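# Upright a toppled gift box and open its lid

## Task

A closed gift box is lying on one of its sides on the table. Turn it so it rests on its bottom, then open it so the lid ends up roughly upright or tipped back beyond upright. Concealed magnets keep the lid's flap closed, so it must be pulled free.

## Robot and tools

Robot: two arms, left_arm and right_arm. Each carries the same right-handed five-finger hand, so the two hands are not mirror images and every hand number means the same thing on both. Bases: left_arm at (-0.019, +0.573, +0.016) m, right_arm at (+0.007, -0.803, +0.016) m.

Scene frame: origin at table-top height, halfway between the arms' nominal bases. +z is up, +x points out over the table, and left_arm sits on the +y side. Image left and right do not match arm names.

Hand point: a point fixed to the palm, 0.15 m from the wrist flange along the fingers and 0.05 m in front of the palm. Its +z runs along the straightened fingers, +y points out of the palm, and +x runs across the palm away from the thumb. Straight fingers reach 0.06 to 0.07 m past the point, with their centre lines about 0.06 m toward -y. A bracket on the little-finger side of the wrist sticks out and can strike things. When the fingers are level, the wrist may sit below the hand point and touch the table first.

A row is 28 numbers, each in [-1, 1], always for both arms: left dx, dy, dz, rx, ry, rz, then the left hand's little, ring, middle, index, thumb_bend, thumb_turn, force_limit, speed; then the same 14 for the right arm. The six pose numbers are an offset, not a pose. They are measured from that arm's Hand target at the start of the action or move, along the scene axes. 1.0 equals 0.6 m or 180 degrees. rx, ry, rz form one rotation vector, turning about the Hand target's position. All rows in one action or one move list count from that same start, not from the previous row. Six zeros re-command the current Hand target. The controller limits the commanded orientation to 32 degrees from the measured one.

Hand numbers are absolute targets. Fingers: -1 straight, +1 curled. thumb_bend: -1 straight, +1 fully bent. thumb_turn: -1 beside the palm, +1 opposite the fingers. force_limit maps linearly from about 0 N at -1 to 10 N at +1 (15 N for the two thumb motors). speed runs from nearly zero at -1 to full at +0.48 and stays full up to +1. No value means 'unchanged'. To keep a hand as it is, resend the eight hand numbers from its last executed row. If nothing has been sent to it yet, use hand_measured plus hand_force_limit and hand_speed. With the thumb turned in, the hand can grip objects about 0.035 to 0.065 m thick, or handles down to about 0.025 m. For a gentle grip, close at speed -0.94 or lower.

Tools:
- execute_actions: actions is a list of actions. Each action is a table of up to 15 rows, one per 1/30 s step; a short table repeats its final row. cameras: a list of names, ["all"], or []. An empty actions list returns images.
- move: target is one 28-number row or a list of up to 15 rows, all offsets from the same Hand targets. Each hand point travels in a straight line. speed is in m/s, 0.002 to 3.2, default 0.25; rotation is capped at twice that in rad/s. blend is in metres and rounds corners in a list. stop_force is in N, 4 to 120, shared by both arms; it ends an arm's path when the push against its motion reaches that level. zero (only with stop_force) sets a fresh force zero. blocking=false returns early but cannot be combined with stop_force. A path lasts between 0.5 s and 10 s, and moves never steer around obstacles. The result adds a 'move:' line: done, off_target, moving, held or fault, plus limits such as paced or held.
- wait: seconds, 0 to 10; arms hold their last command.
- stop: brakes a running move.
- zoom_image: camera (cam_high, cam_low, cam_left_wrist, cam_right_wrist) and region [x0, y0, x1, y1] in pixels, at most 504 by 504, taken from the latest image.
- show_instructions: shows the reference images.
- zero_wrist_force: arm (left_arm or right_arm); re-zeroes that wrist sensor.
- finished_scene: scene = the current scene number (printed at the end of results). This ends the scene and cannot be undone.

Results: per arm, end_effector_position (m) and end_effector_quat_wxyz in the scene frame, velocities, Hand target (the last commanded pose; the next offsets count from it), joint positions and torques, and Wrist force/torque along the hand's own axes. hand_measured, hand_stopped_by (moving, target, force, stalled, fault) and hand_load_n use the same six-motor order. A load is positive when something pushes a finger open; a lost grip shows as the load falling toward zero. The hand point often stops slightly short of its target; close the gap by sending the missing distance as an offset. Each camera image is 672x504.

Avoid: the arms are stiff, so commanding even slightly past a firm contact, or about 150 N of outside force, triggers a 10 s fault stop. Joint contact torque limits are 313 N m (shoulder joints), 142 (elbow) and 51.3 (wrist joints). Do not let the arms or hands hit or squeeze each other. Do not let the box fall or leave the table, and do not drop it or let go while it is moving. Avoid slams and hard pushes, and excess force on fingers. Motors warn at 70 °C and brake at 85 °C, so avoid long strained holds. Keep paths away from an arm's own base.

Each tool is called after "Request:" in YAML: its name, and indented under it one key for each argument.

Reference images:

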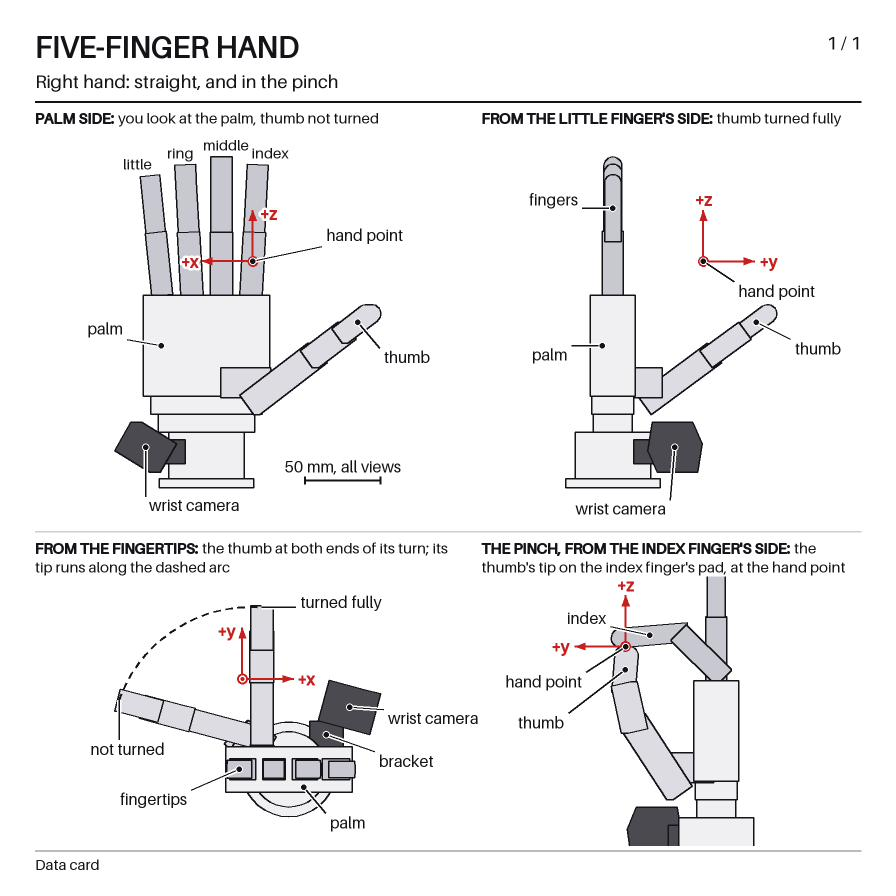

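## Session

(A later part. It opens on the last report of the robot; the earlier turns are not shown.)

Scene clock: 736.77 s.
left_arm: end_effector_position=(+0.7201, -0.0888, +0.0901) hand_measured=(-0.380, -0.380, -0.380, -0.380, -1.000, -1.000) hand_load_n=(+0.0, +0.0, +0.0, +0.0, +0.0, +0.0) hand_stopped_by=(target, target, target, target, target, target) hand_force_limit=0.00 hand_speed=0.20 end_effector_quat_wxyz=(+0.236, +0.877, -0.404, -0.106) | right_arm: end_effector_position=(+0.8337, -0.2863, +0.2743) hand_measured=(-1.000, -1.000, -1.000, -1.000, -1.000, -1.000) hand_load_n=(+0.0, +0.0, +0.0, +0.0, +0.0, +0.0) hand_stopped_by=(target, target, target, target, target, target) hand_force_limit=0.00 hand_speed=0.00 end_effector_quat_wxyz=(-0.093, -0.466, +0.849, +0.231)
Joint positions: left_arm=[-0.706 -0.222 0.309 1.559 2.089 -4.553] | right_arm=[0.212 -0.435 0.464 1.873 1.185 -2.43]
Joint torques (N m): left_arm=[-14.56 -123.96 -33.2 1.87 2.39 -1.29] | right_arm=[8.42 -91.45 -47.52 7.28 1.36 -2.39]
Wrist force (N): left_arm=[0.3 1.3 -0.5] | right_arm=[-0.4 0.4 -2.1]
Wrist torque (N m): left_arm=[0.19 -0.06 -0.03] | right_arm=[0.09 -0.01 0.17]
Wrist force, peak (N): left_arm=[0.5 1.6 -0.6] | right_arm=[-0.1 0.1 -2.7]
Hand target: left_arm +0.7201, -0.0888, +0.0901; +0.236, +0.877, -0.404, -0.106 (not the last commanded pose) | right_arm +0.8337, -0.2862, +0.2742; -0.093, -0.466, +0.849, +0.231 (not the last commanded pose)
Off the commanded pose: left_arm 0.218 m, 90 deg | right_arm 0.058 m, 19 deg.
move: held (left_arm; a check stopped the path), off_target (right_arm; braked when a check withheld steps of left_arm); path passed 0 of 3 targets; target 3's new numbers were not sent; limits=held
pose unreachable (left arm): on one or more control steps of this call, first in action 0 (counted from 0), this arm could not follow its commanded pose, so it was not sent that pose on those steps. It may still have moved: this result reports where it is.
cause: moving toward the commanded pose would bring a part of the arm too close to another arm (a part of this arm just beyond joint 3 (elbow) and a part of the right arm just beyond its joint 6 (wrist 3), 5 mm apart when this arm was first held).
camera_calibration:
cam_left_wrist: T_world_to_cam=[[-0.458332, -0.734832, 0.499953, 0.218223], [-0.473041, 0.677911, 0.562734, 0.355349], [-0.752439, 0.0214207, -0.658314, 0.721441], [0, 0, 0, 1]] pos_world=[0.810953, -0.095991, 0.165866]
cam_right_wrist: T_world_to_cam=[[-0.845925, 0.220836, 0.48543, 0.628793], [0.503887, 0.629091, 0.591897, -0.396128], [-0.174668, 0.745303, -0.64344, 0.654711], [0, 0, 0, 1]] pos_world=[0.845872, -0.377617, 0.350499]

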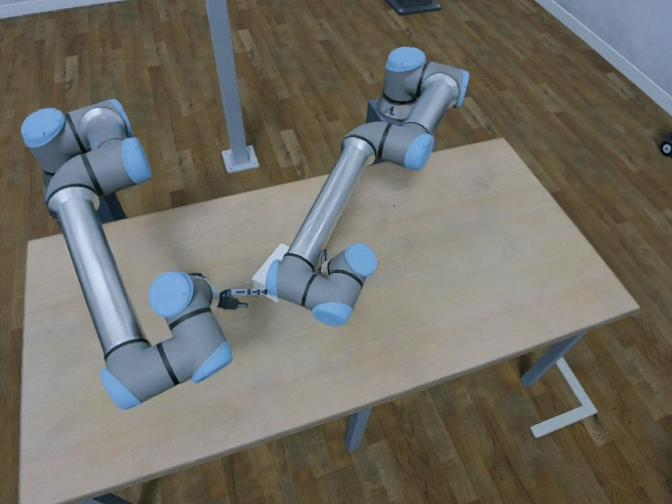

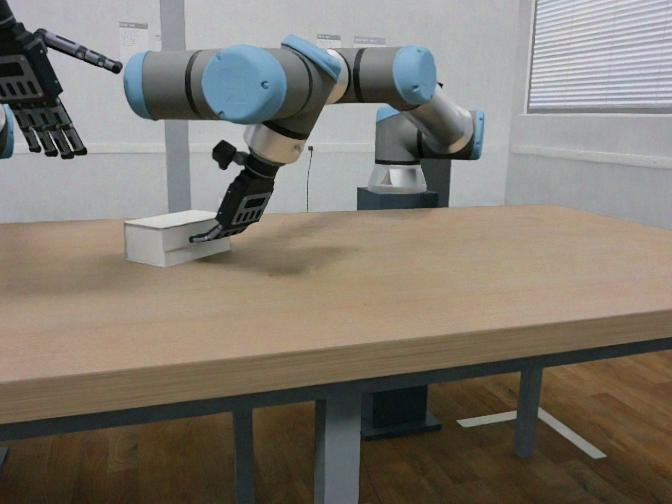

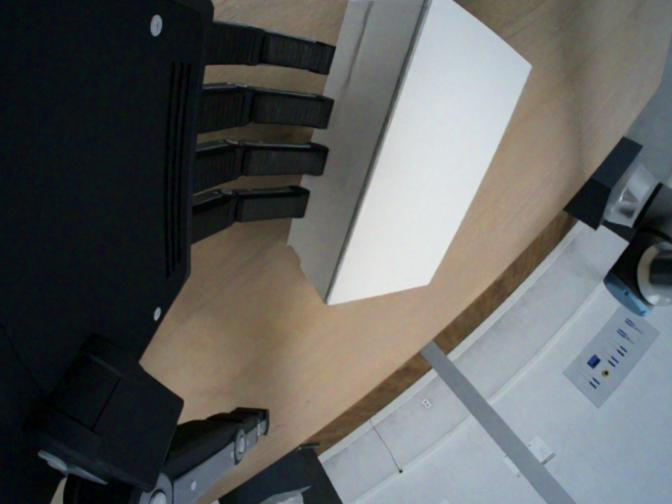

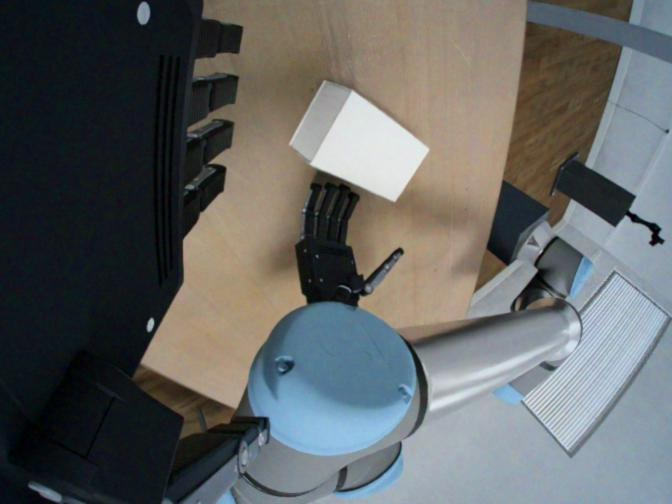

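Request:
move:
  target:
    - [0,0,0,0,0,0,-0.38,-0.38,-0.38,-0.38,-1,-1,0,0.2,0.03,-0.2,0.05,0,0,-0.1,-1,-1,-1,-1,-1,-1,0,0]
    - [-0.03,0.07,0.267,0,0,0,-0.38,-0.38,-0.38,-0.38,-1,-1,0,0.2,0.03,-0.2,0.05,0,0,-0.1,-1,-1,-1,-1,-1,-1,0,0]
    - [-0.167,0.182,0.267,0,0,0.5,-0.38,-0.38,-0.38,-0.38,-1,-1,0,0.2,0.03,-0.2,0.05,0,0,-0.1,-1,-1,-1,-1,-1,-1,0,0]
    - [-0.167,0.182,0.267,0,0,0.5,-1,-1,-1,-1,-1,-1,0,0.2,0.03,-0.2,0.05,0,0,-0.1,-1,-1,-1,-1,-1,-1,0,0]
  speed: 0.35
  cameras: ["all"]

Request:
zoom_image:
  camera: "cam_high"
  region: [230, 220, 340, 310]

Request:
zoom_image:
  camera: "cam_low"
  region: [100, 180, 260, 300]

Scene clock: 748.27 s.
left_arm: end_effector_position=(+0.6204, +0.0208, +0.2503) hand_measured=(-1.000, -1.000, -1.000, -1.000, -1.000, -1.000) hand_load_n=(+0.0, +0.0, +0.0, -0.5, +0.0, +0.0) hand_stopped_by=(target, target, target, target, target, target) hand_force_limit=0.00 hand_speed=0.20 end_effector_quat_wxyz=(+0.242, +0.910, +0.325, +0.091) | right_arm: end_effector_position=(+0.8517, -0.4062, +0.3042) hand_measured=(-1.000, -1.000, -1.000, -1.000, -1.000, -1.000) hand_load_n=(+0.0, +0.0, +0.0, +0.0, +0.0, +0.0) hand_stopped_by=(target, target, target, target, target, target) hand_force_limit=0.00 hand_speed=0.00 end_effector_quat_wxyz=(-0.056, -0.328, +0.911, +0.243)
Joint positions: left_arm=[-0.867 -1.174 1.628 0.594 1.562 -6.282] | right_arm=[0.06 -0.648 0.808 1.675 1.137 -2.261]
Joint torques (N m): left_arm=[6.76 -56.04 -48.41 2.84 -1.48 2.41] | right_arm=[-7.6 -109.39 -33.07 3.78 1.44 2.73]
Wrist force (N): left_arm=[0.1 1.6 -0.3] | right_arm=[0.1 0.7 -2.5]
Wrist torque (N m): left_arm=[0.18 -0.02 0.09] | right_arm=[0.24 -0.03 0.27]
Wrist force, peak (N): left_arm=[-0.3 2.7 -3.0] | right_arm=[1.6 -0.7 -4.1]
Hand target: left_arm +0.6199, +0.0204, +0.2503; +0.242, +0.906, +0.334, +0.091 | right_arm +0.8517, -0.4062, +0.3042; -0.056, -0.328, +0.911, +0.243
Off the commanded pose: left_arm 0.001 m, 1 deg | right_arm 0.000 m, 0 deg.
joint sent to its limit (left arm) — joint 6 (wrist 3), lower limit. The joint targets still meet the commanded pose.
move: done
camera_calibration:
cam_left_wrist: T_world_to_cam=[[0.724376, -0.473615, 0.500967, -0.566459], [-0.688571, -0.461301, 0.559528, 0.302074], [-0.033904, -0.75026, -0.660273, 0.320362], [0, 0, 0, 1]] pos_world=[0.629191, 0.111419, 0.326285]
cam_right_wrist: T_world_to_cam=[[-0.736267, 0.471366, 0.485515, 0.664353], [0.673659, 0.442728, 0.591756, -0.567707], [0.0639825, 0.762762, -0.643507, 0.570328], [0, 0, 0, 1]] pos_world=[0.835091, -0.496838, 0.3804]

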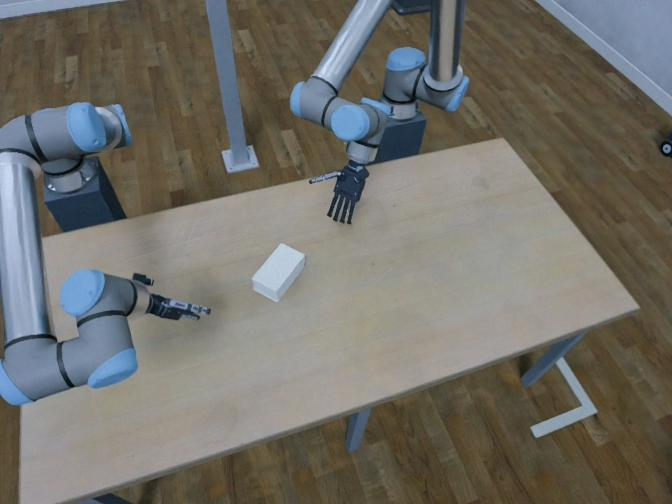

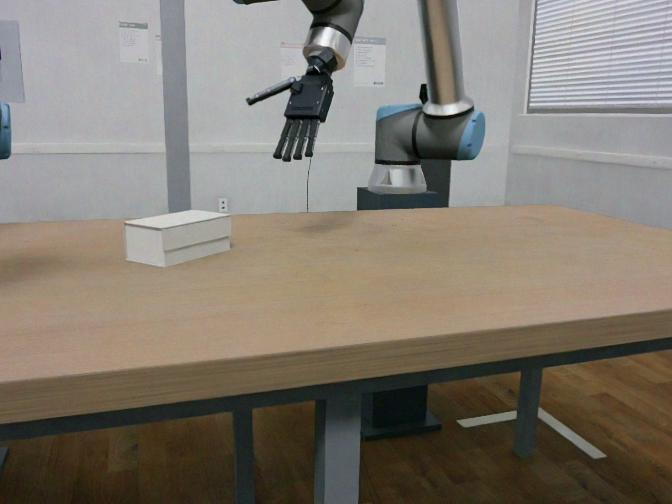

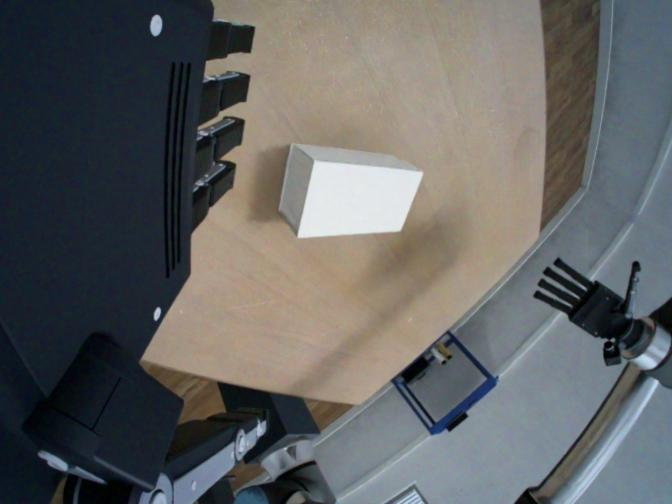

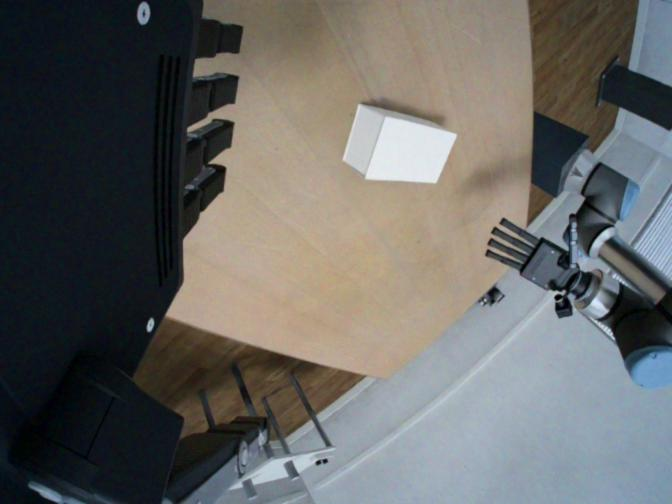

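Scaled by 4.582.

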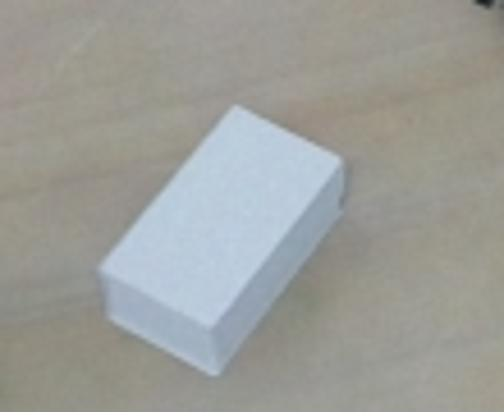

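Scaled by 3.150.

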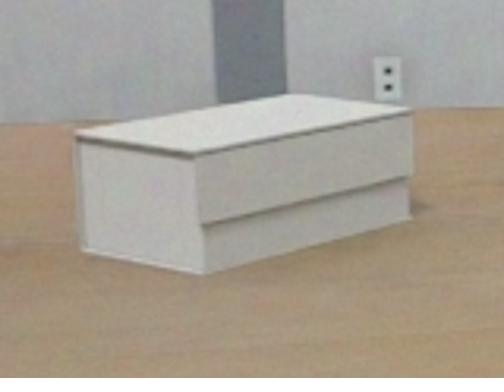

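Request:
move:
  target:
    - [-0.017,-0.068,-0.117,0,0,0,1,1,1,-1,-1,-1,0,0.2,-0.086,0.243,-0.174,0,0,0.006,1,1,1,-1,-1,-1,0,0]
    - [0.036,-0.167,-0.224,0,0,0,1,1,1,-1,-1,-1,0,0.2,-0.142,0.311,-0.314,0,0,0.006,1,1,1,-1,-1,-1,0,0]
  speed: 0.2
  blend: [0.02,0]
  cameras: ["all"]

Request:
zoom_image:
  camera: "cam_low"
  region: [80, 150, 290, 300]

Request:
zoom_image:
  camera: "cam_left_wrist"
  region: [190, 50, 550, 350]

Request:
zoom_image:
  camera: "cam_right_wrist"
  region: [190, 50, 550, 350]

Scene clock: 772.67 s.
left_arm: end_effector_position=(+0.6420, -0.0795, +0.1160) hand_measured=(+1.000, +1.000, +1.000, -1.000, -1.000, -1.000) hand_load_n=(+0.0, +0.0, +0.0, +0.0, +0.0, +0.0) hand_stopped_by=(target, target, target, target, target, target) hand_force_limit=0.00 hand_speed=0.20 end_effector_quat_wxyz=(+0.243, +0.917, +0.302, +0.091) | right_arm: end_effector_position=(+0.7665, -0.2196, +0.1157) hand_measured=(+1.000, +1.000, +1.000, -1.000, -1.000, -1.000) hand_load_n=(+0.0, +0.0, +0.0, +0.0, +0.0, +0.0) hand_stopped_by=(target, target, target, target, target, target) hand_force_limit=0.00 hand_speed=0.00 end_effector_quat_wxyz=(-0.058, -0.336, +0.908, +0.242)
Joint positions: left_arm=[-0.921 -0.946 1.532 0.46 1.548 -6.282] | right_arm=[0.275 -0.565 0.972 1.334 1.095 -2.048]
Joint torques (N m): left_arm=[14.83 -72.94 -25.66 3.12 -0.64 2.1] | right_arm=[-0.2 -115.91 -38.72 4.42 1.39 -2.8]
Wrist force (N): left_arm=[0.2 1.7 -0.2] | right_arm=[0.3 0.5 -2.3]
Wrist torque (N m): left_arm=[0.21 -0.02 0.10] | right_arm=[0.17 -0.09 0.21]
Wrist force, peak (N): left_arm=[-0.2 2.2 1.9] | right_arm=[0.8 -0.4 -5.0]
Hand target: left_arm +0.6415, -0.0798, +0.1159; +0.242, +0.906, +0.334, +0.091 | right_arm +0.7665, -0.2196, +0.1158; -0.058, -0.336, +0.908, +0.242
Off the commanded pose: left_arm 0.001 m, 4 deg | right_arm 0.000 m, 0 deg.
joint sent to its limit (left arm) — joint 6 (wrist 3), lower limit. The joint targets are off in orientation, not in position.
move: off_target (left_arm)
camera_calibration:
cam_left_wrist: T_world_to_cam=[[0.69577, -0.511056, 0.504704, -0.547427], [-0.715502, -0.431574, 0.549363, 0.366628], [-0.0629384, -0.743347, -0.665938, 0.17699], [0, 0, 0, 1]] pos_world=[0.654346, 0.0100265, 0.192741]
cam_right_wrist: T_world_to_cam=[[-0.744911, 0.457437, 0.485653, 0.608725], [0.665326, 0.455348, 0.591608, -0.472165], [0.0494825, 0.763813, -0.643538, 0.323515], [0, 0, 0, 1]] pos_world=[0.751582, -0.31056, 0.191902]

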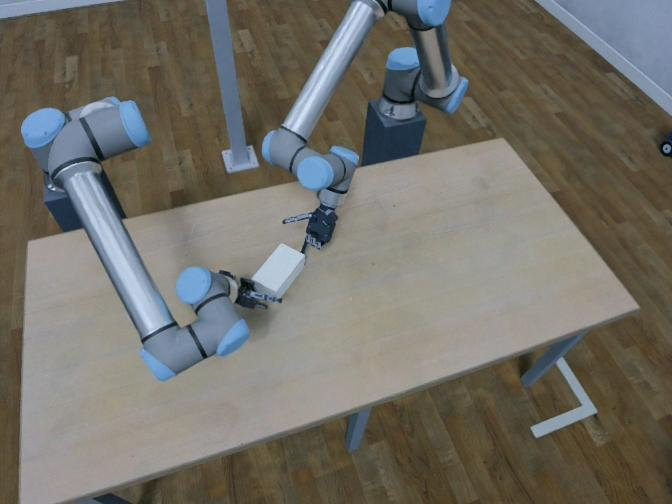

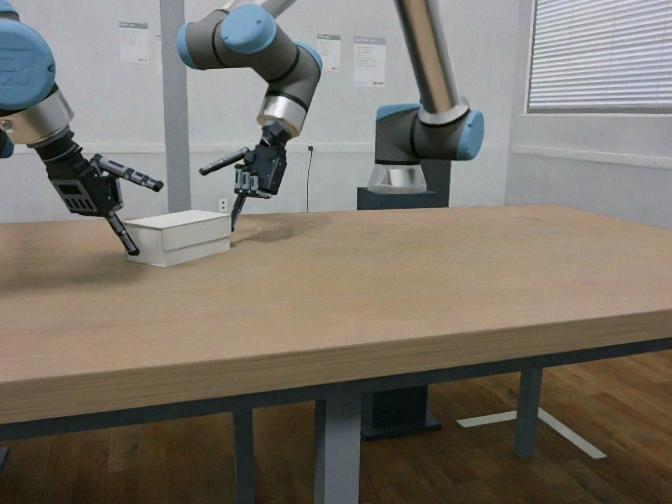

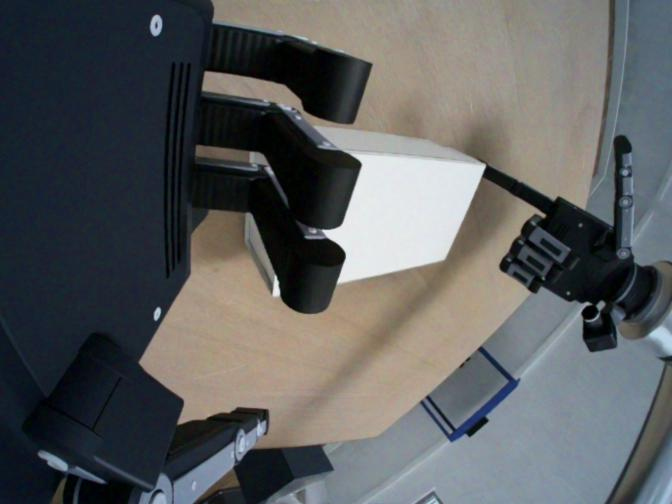

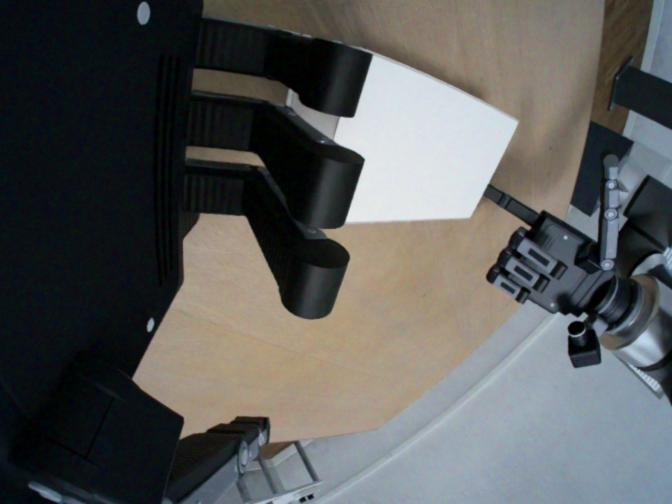

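Scaled by 2.400.

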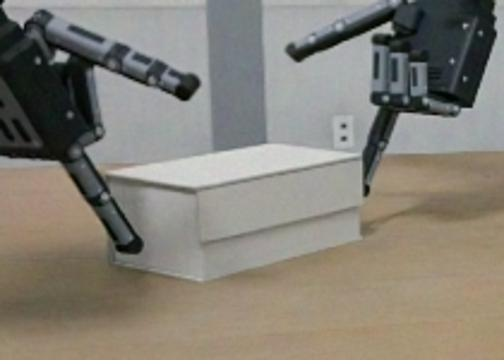

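Scaled by 1.400 from the camera's 672x504 image, which has a finer 960x720 frame.

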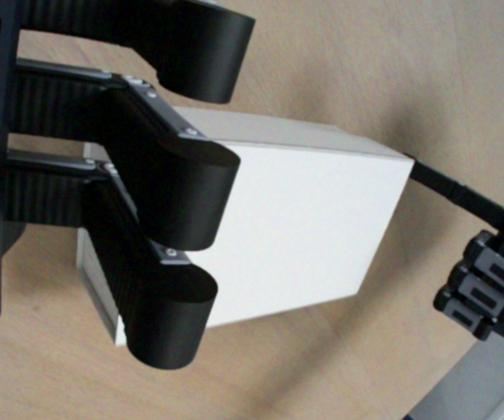

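Scaled by 1.400 from the camera's 672x504 image, which has a finer 960x720 frame.

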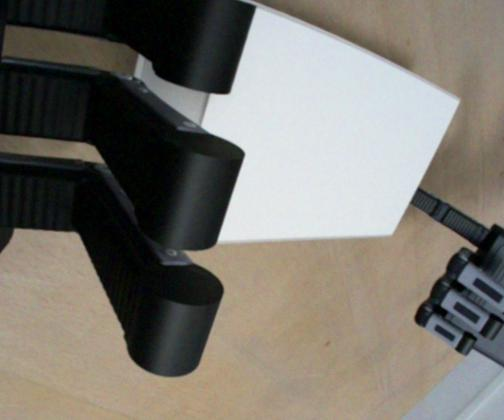

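Request:
move:
  target: [0.0497,-0.056,0,0,0,0,1,1,1,-1,-1,-1,0,0.2,-0.0497,0.056,0,0,0,0,1,1,1,-1,-1,-1,0,0]
  speed: 0.025
  stop_force: 8
  cameras: ["all"]

Request:
zoom_image:
  camera: "cam_low"
  region: [80, 150, 290, 300]

Scene clock: 784.53 s.
left_arm: end_effector_position=(+0.6642, -0.1041, +0.1159) hand_measured=(+1.000, +1.000, +1.000, -1.000, -1.000, -1.000) hand_load_n=(+0.0, +0.0, +0.0, +0.5, +0.0, +0.0) hand_stopped_by=(target, target, target, target, target, target) hand_force_limit=0.00 hand_speed=0.20 end_effector_quat_wxyz=(+0.243, +0.917, +0.303, +0.091) | right_arm: end_effector_position=(+0.7445, -0.1949, +0.1158) hand_measured=(+1.000, +1.000, +1.000, -1.000, -1.000, -1.000) hand_load_n=(+0.0, +0.5, +0.0, +1.0, +0.0, +0.0) hand_stopped_by=(target, target, target, target, target, target) hand_force_limit=0.00 hand_speed=0.00 end_effector_quat_wxyz=(-0.058, -0.336, +0.908, +0.242)
Joint positions: left_arm=[-0.918 -0.899 1.45 0.496 1.549 -6.282] | right_arm=[0.307 -0.581 1 1.305 1.09 -2.012]
Joint torques (N m): left_arm=[-14.51 -80.34 -34.15 1.49 0.52 0.9] | right_arm=[7.99 -79.75 -42.22 7.87 -0.45 -2.71]
Wrist force (N): left_arm=[-1.0 -1.7 -6.9] | right_arm=[0.3 -4.9 -6.2]
Wrist torque (N m): left_arm=[0.88 -0.08 0.02] | right_arm=[0.72 -0.13 0.22]
Wrist force, peak (N): left_arm=[-2.6 -12.7 -24.5] | right_arm=[-0.1 -18.7 -18.4]
Hand target: left_arm +0.6642, -0.1041, +0.1159; +0.243, +0.917, +0.303, +0.091 (not the last commanded pose) | right_arm +0.7445, -0.1949, +0.1158; -0.058, -0.336, +0.908, +0.242 (not the last commanded pose)
Off the commanded pose: left_arm 0.012 m, 4 deg | right_arm 0.012 m, 0 deg.
move: contact (left_arm, right_arm)
camera_calibration:
cam_left_wrist: T_world_to_cam=[[0.697686, -0.508502, 0.504639, -0.576314], [-0.713843, -0.433936, 0.549661, 0.370613], [-0.0605228, -0.743724, -0.665742, 0.15835], [0, 0, 0, 1]] pos_world=[0.676229, -0.0144653, 0.192539]
cam_right_wrist: T_world_to_cam=[[-0.745022, 0.457417, 0.485502, 0.581169], [0.665195, 0.455374, 0.591735, -0.468821], [0.0495851, 0.763809, -0.643535, 0.30572], [0, 0, 0, 1]] pos_world=[0.729681, -0.28586, 0.192001]

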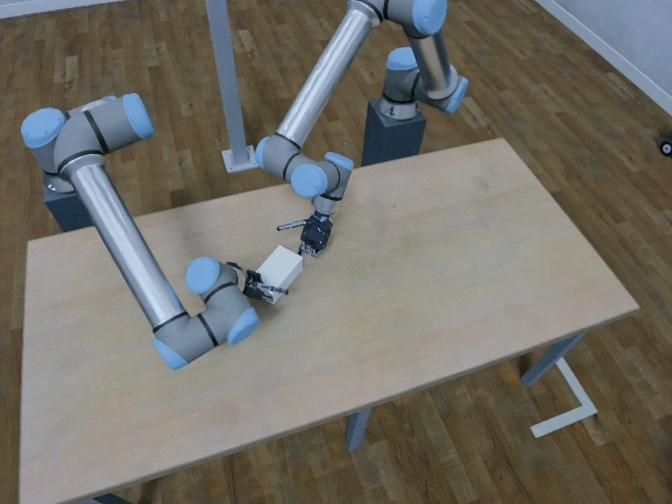

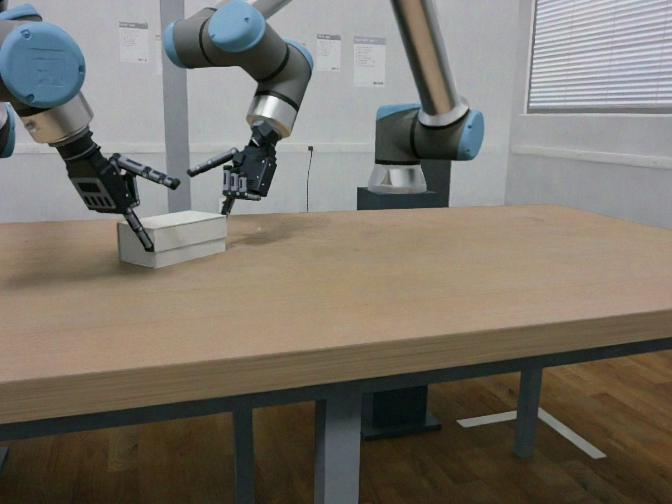

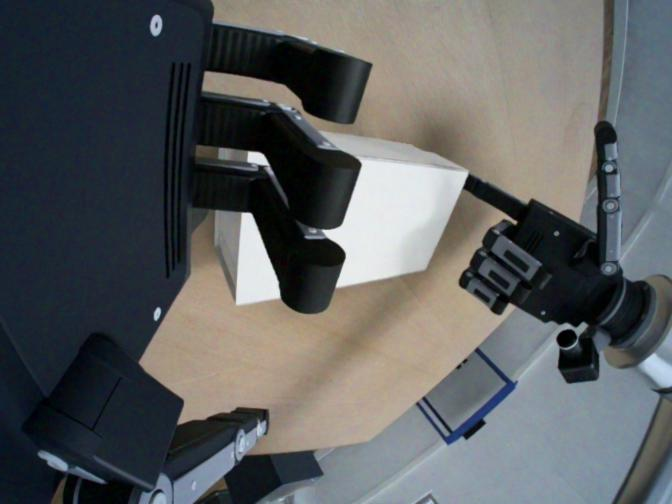

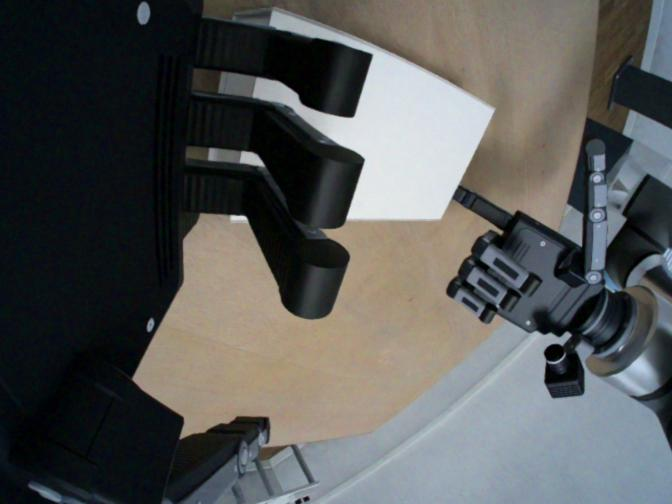

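Scaled by 2.400.

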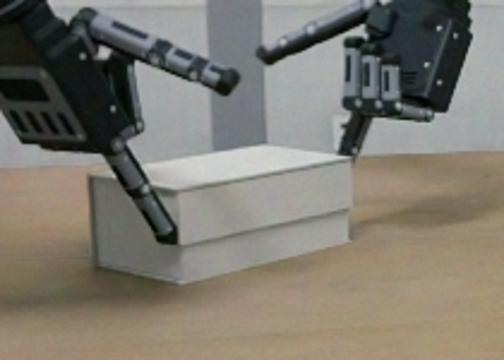

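Request:
move:
  target: [0.0011,-0.0012,0.07,0,0,0,1,1,1,-1,-1,-1,0,0.2,-0.0011,0.0012,0.07,0,0,0,1,1,1,-1,-1,-1,0,0]
  speed: 0.04
  cameras: ["all"]

Request:
zoom_image:
  camera: "cam_low"
  region: [80, 150, 290, 300]

Scene clock: 789.27 s.
left_arm: end_effector_position=(+0.6649, -0.1049, +0.1582) hand_measured=(+1.000, +1.000, +1.000, -1.000, -1.000, -1.000) hand_load_n=(+0.0, +0.0, +0.0, +4.5, +0.0, +0.0) hand_stopped_by=(target, target, target, target, target, target) hand_force_limit=0.00 hand_speed=0.20 end_effector_quat_wxyz=(+0.243, +0.917, +0.303, +0.091) | right_arm: end_effector_position=(+0.7439, -0.1942, +0.1581) hand_measured=(+1.000, +1.000, +1.000, -1.000, -1.000, -1.000) hand_load_n=(+0.0, +0.0, +0.0, +3.5, +0.0, +0.0) hand_stopped_by=(target, target, target, target, target, target) hand_force_limit=0.00 hand_speed=0.00 end_effector_quat_wxyz=(-0.058, -0.336, +0.908, +0.242)
Joint positions: left_arm=[-0.918 -0.933 1.423 0.556 1.549 -6.282] | right_arm=[0.308 -0.613 0.982 1.354 1.09 -2.011]
Joint torques (N m): left_arm=[14.65 -79.28 -45.53 -6.98 0.9 1.5] | right_arm=[33.22 -81.2 -27.74 5.07 -7.03 1.91]
Wrist force (N): left_arm=[-2.7 -19.0 -12.4] | right_arm=[-1.3 -22.1 -14.1]
Wrist torque (N m): left_arm=[2.35 -0.18 -0.04] | right_arm=[2.05 -0.23 0.09]
Wrist force, peak (N): left_arm=[-2.7 -19.0 -12.4] | right_arm=[-1.3 -22.1 -14.1]
Hand target: left_arm +0.6648, -0.1048, +0.1579; +0.243, +0.917, +0.303, +0.091 | right_arm +0.7439, -0.1942, +0.1578; -0.058, -0.336, +0.908, +0.242
Off the commanded pose: left_arm 0.000 m, 0 deg | right_arm 0.000 m, 0 deg.
move: done
camera_calibration:
cam_left_wrist: T_world_to_cam=[[0.697606, -0.508479, 0.504773, -0.598533], [-0.713921, -0.433801, 0.549667, 0.347569], [-0.060523, -0.743819, -0.665636, 0.185932], [0, 0, 0, 1]] pos_world=[0.67693, -0.0152661, 0.234839]
cam_right_wrist: T_world_to_cam=[[-0.745102, 0.457382, 0.485413, 0.55986], [0.665097, 0.455332, 0.591877, -0.493677], [0.04969, 0.763855, -0.643472, 0.332363], [0, 0, 0, 1]] pos_world=[0.728981, -0.28516, 0.234299]

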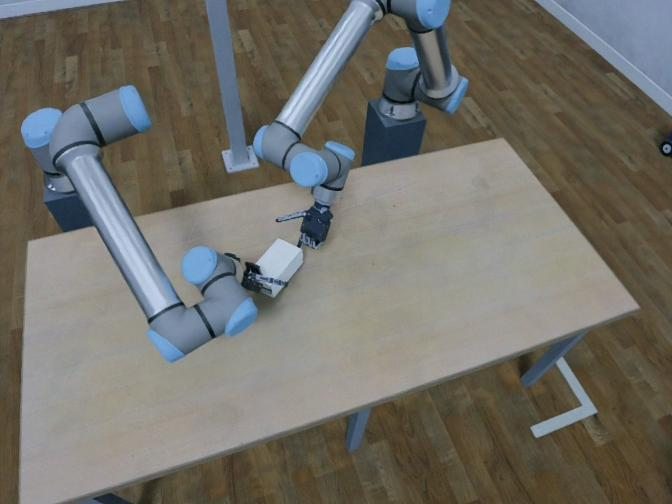

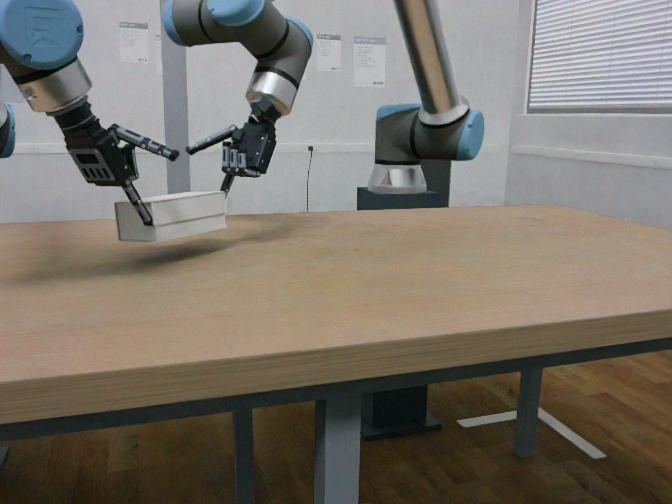

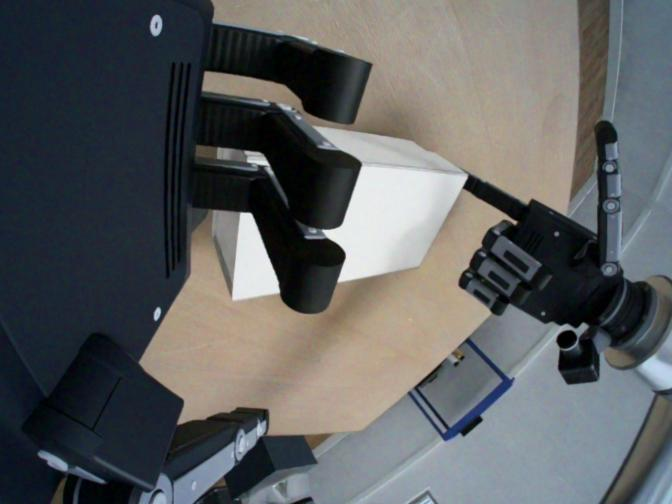

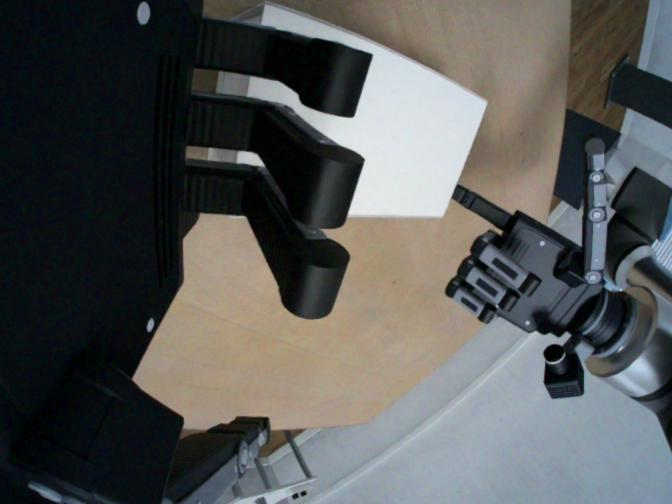

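Scaled by 2.400.

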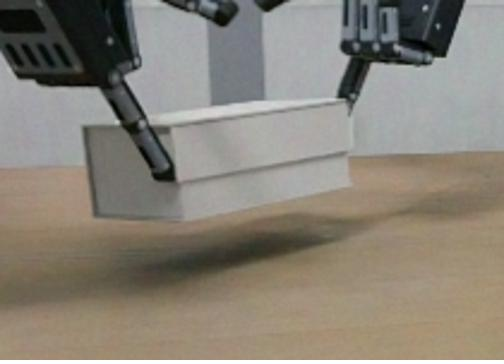

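Request:
move:
  target:
    - [0,0,-0.0705,0,0,0,1,1,1,-1,-1,-1,0,0.2,0,0,-0.0705,0,0,0,1,1,1,-1,-1,-1,0,0]
    - [-0.0265,0.03,-0.0705,0,0,0,1,1,1,-1,-1,-1,0,0.2,0.002,-0.002,-0.0705,0,0,0,1,1,1,-1,-1,-1,0,0]
  speed: [0.03,0.04]
  cameras: ["all"]

Request:
zoom_image:
  camera: "cam_low"
  region: [80, 170, 280, 300]

Request:
zoom_image:
  camera: "cam_high"
  region: [230, 220, 340, 320]

Request:
zoom_image:
  camera: "cam_right_wrist"
  region: [300, 80, 520, 300]

Scene clock: 813.37 s.
left_arm: end_effector_position=(+0.6490, -0.0867, +0.1156) hand_measured=(+1.000, +1.000, +1.000, -1.000, -1.000, -1.000) hand_load_n=(+0.0, +0.0, +0.0, +0.0, +0.0, +0.0) hand_stopped_by=(target, target, target, target, target, target) hand_force_limit=0.00 hand_speed=0.20 end_effector_quat_wxyz=(+0.243, +0.917, +0.302, +0.091) end_effector_velocity=(+0.002, -0.002, +0.002) end_effector_angular_velocity=(-0.002, -0.002, +0.000) | right_arm: end_effector_position=(+0.7451, -0.1954, +0.1155) hand_measured=(+1.000, +1.000, +1.000, -1.000, -1.000, -1.000) hand_load_n=(+0.0, +0.0, +0.5, +0.0, +0.0, +0.0) hand_stopped_by=(target, target, target, target, target, target) hand_force_limit=0.00 hand_speed=0.00 end_effector_quat_wxyz=(-0.058, -0.336, +0.908, +0.242)
Joint positions: left_arm=[-0.92 -0.931 1.508 0.47 1.548 -6.282] | right_arm=[0.307 -0.58 0.999 1.306 1.09 -2.013]
Joint velocities: left_arm=[0 0.001 -0.005 0.001 -0.001 0] | right_arm=[within noise]
Joint torques (N m): left_arm=[-8.56 -71.04 -44.72 4.41 -1.68 -1.94] | right_arm=[-2.6 -83.51 -42.32 6.74 1.26 -2.15]
Wrist force (N): left_arm=[-0.2 3.0 -0.3] | right_arm=[-0.8 1.2 -2.4]
Wrist torque (N m): left_arm=[0.40 0.04 0.07] | right_arm=[0.28 0.08 0.17]
Wrist force, peak (N): left_arm=[-1.5 -14.3 -33.9] | right_arm=[0.1 -17.9 -33.6]
Hand target: left_arm +0.6489, -0.0868, +0.1156; +0.243, +0.917, +0.303, +0.091 | right_arm +0.7451, -0.1954, +0.1155; -0.058, -0.336, +0.908, +0.242
Off the commanded pose: left_arm 0.000 m, 0 deg | right_arm 0.000 m, 0 deg.
joint sent to its limit (left arm) — joint 6 (wrist 3), lower limit. The joint targets still meet the commanded pose.
move: done
camera_calibration:
cam_left_wrist: T_world_to_cam=[[0.696453, -0.510018, 0.504811, -0.556105], [-0.714942, -0.432635, 0.549259, 0.368256], [-0.0617334, -0.743444, -0.665943, 0.171007], [0, 0, 0, 1]] pos_world=[0.66114, 0.00283039, 0.192341]
cam_right_wrist: T_world_to_cam=[[-0.745022, 0.457417, 0.485502, 0.581916], [0.665195, 0.455374, 0.591735, -0.468748], [0.0495851, 0.763809, -0.643535, 0.305884], [0, 0, 0, 1]] pos_world=[0.730181, -0.28636, 0.191701]

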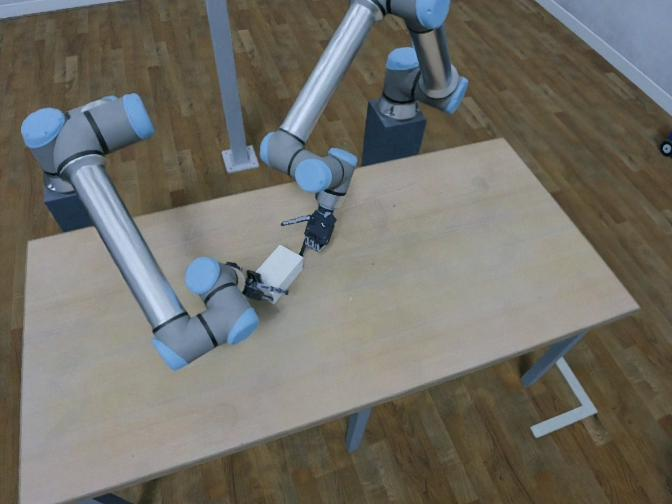

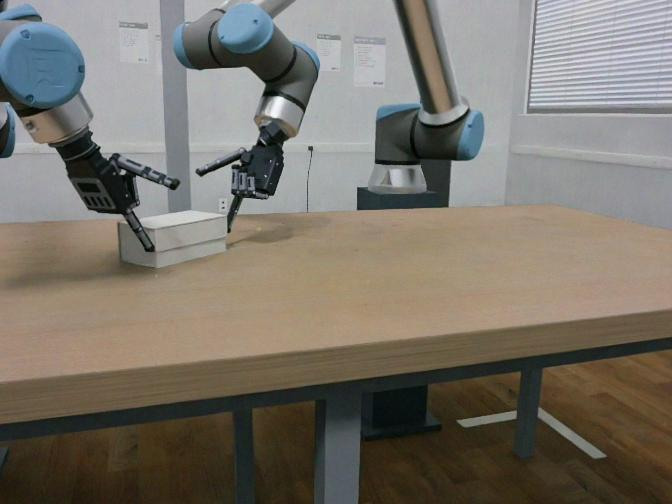

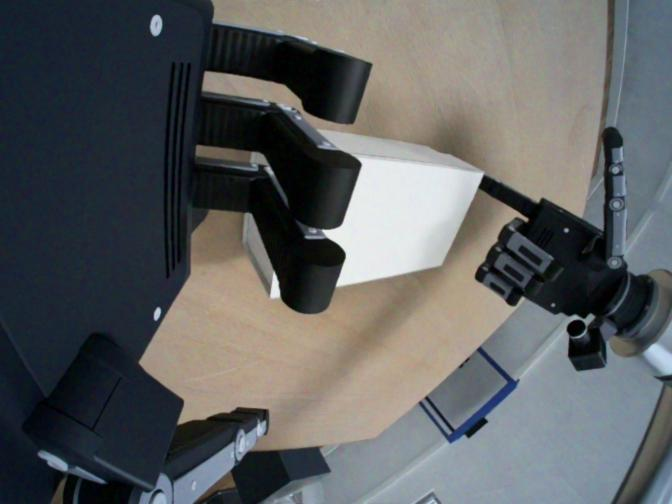

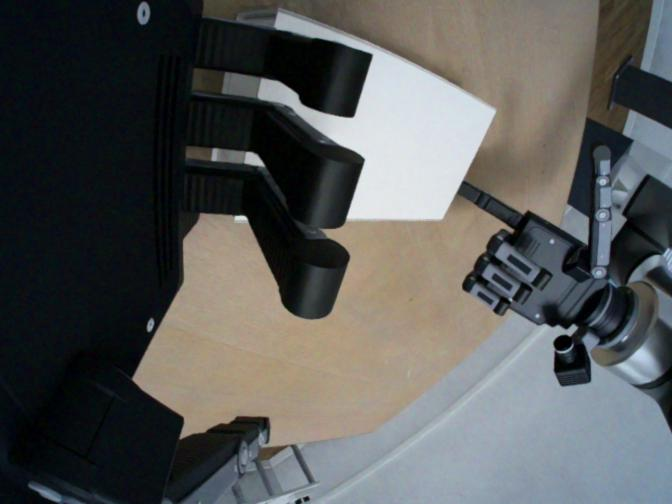

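Scaled by 2.520.

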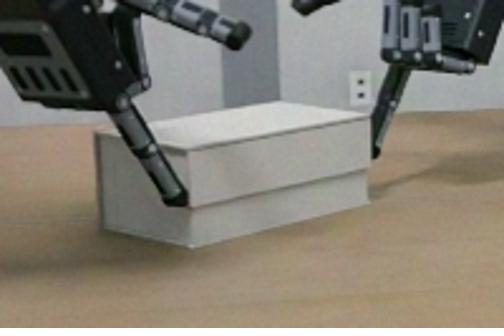

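Scaled by 4.582.

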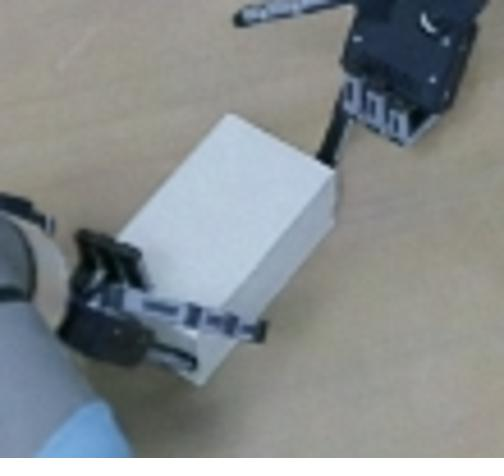

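Scaled by 2.291 from the camera's 672x504 image, which has a finer 960x720 frame.

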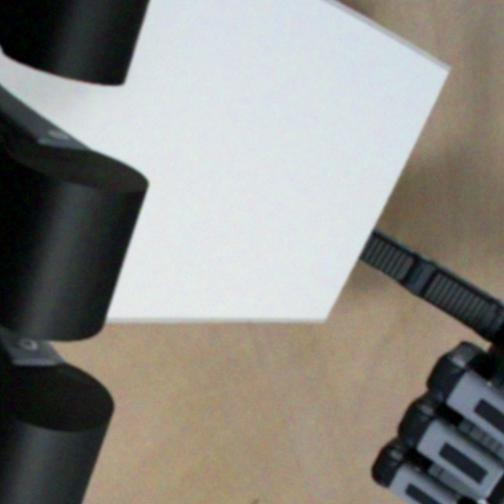

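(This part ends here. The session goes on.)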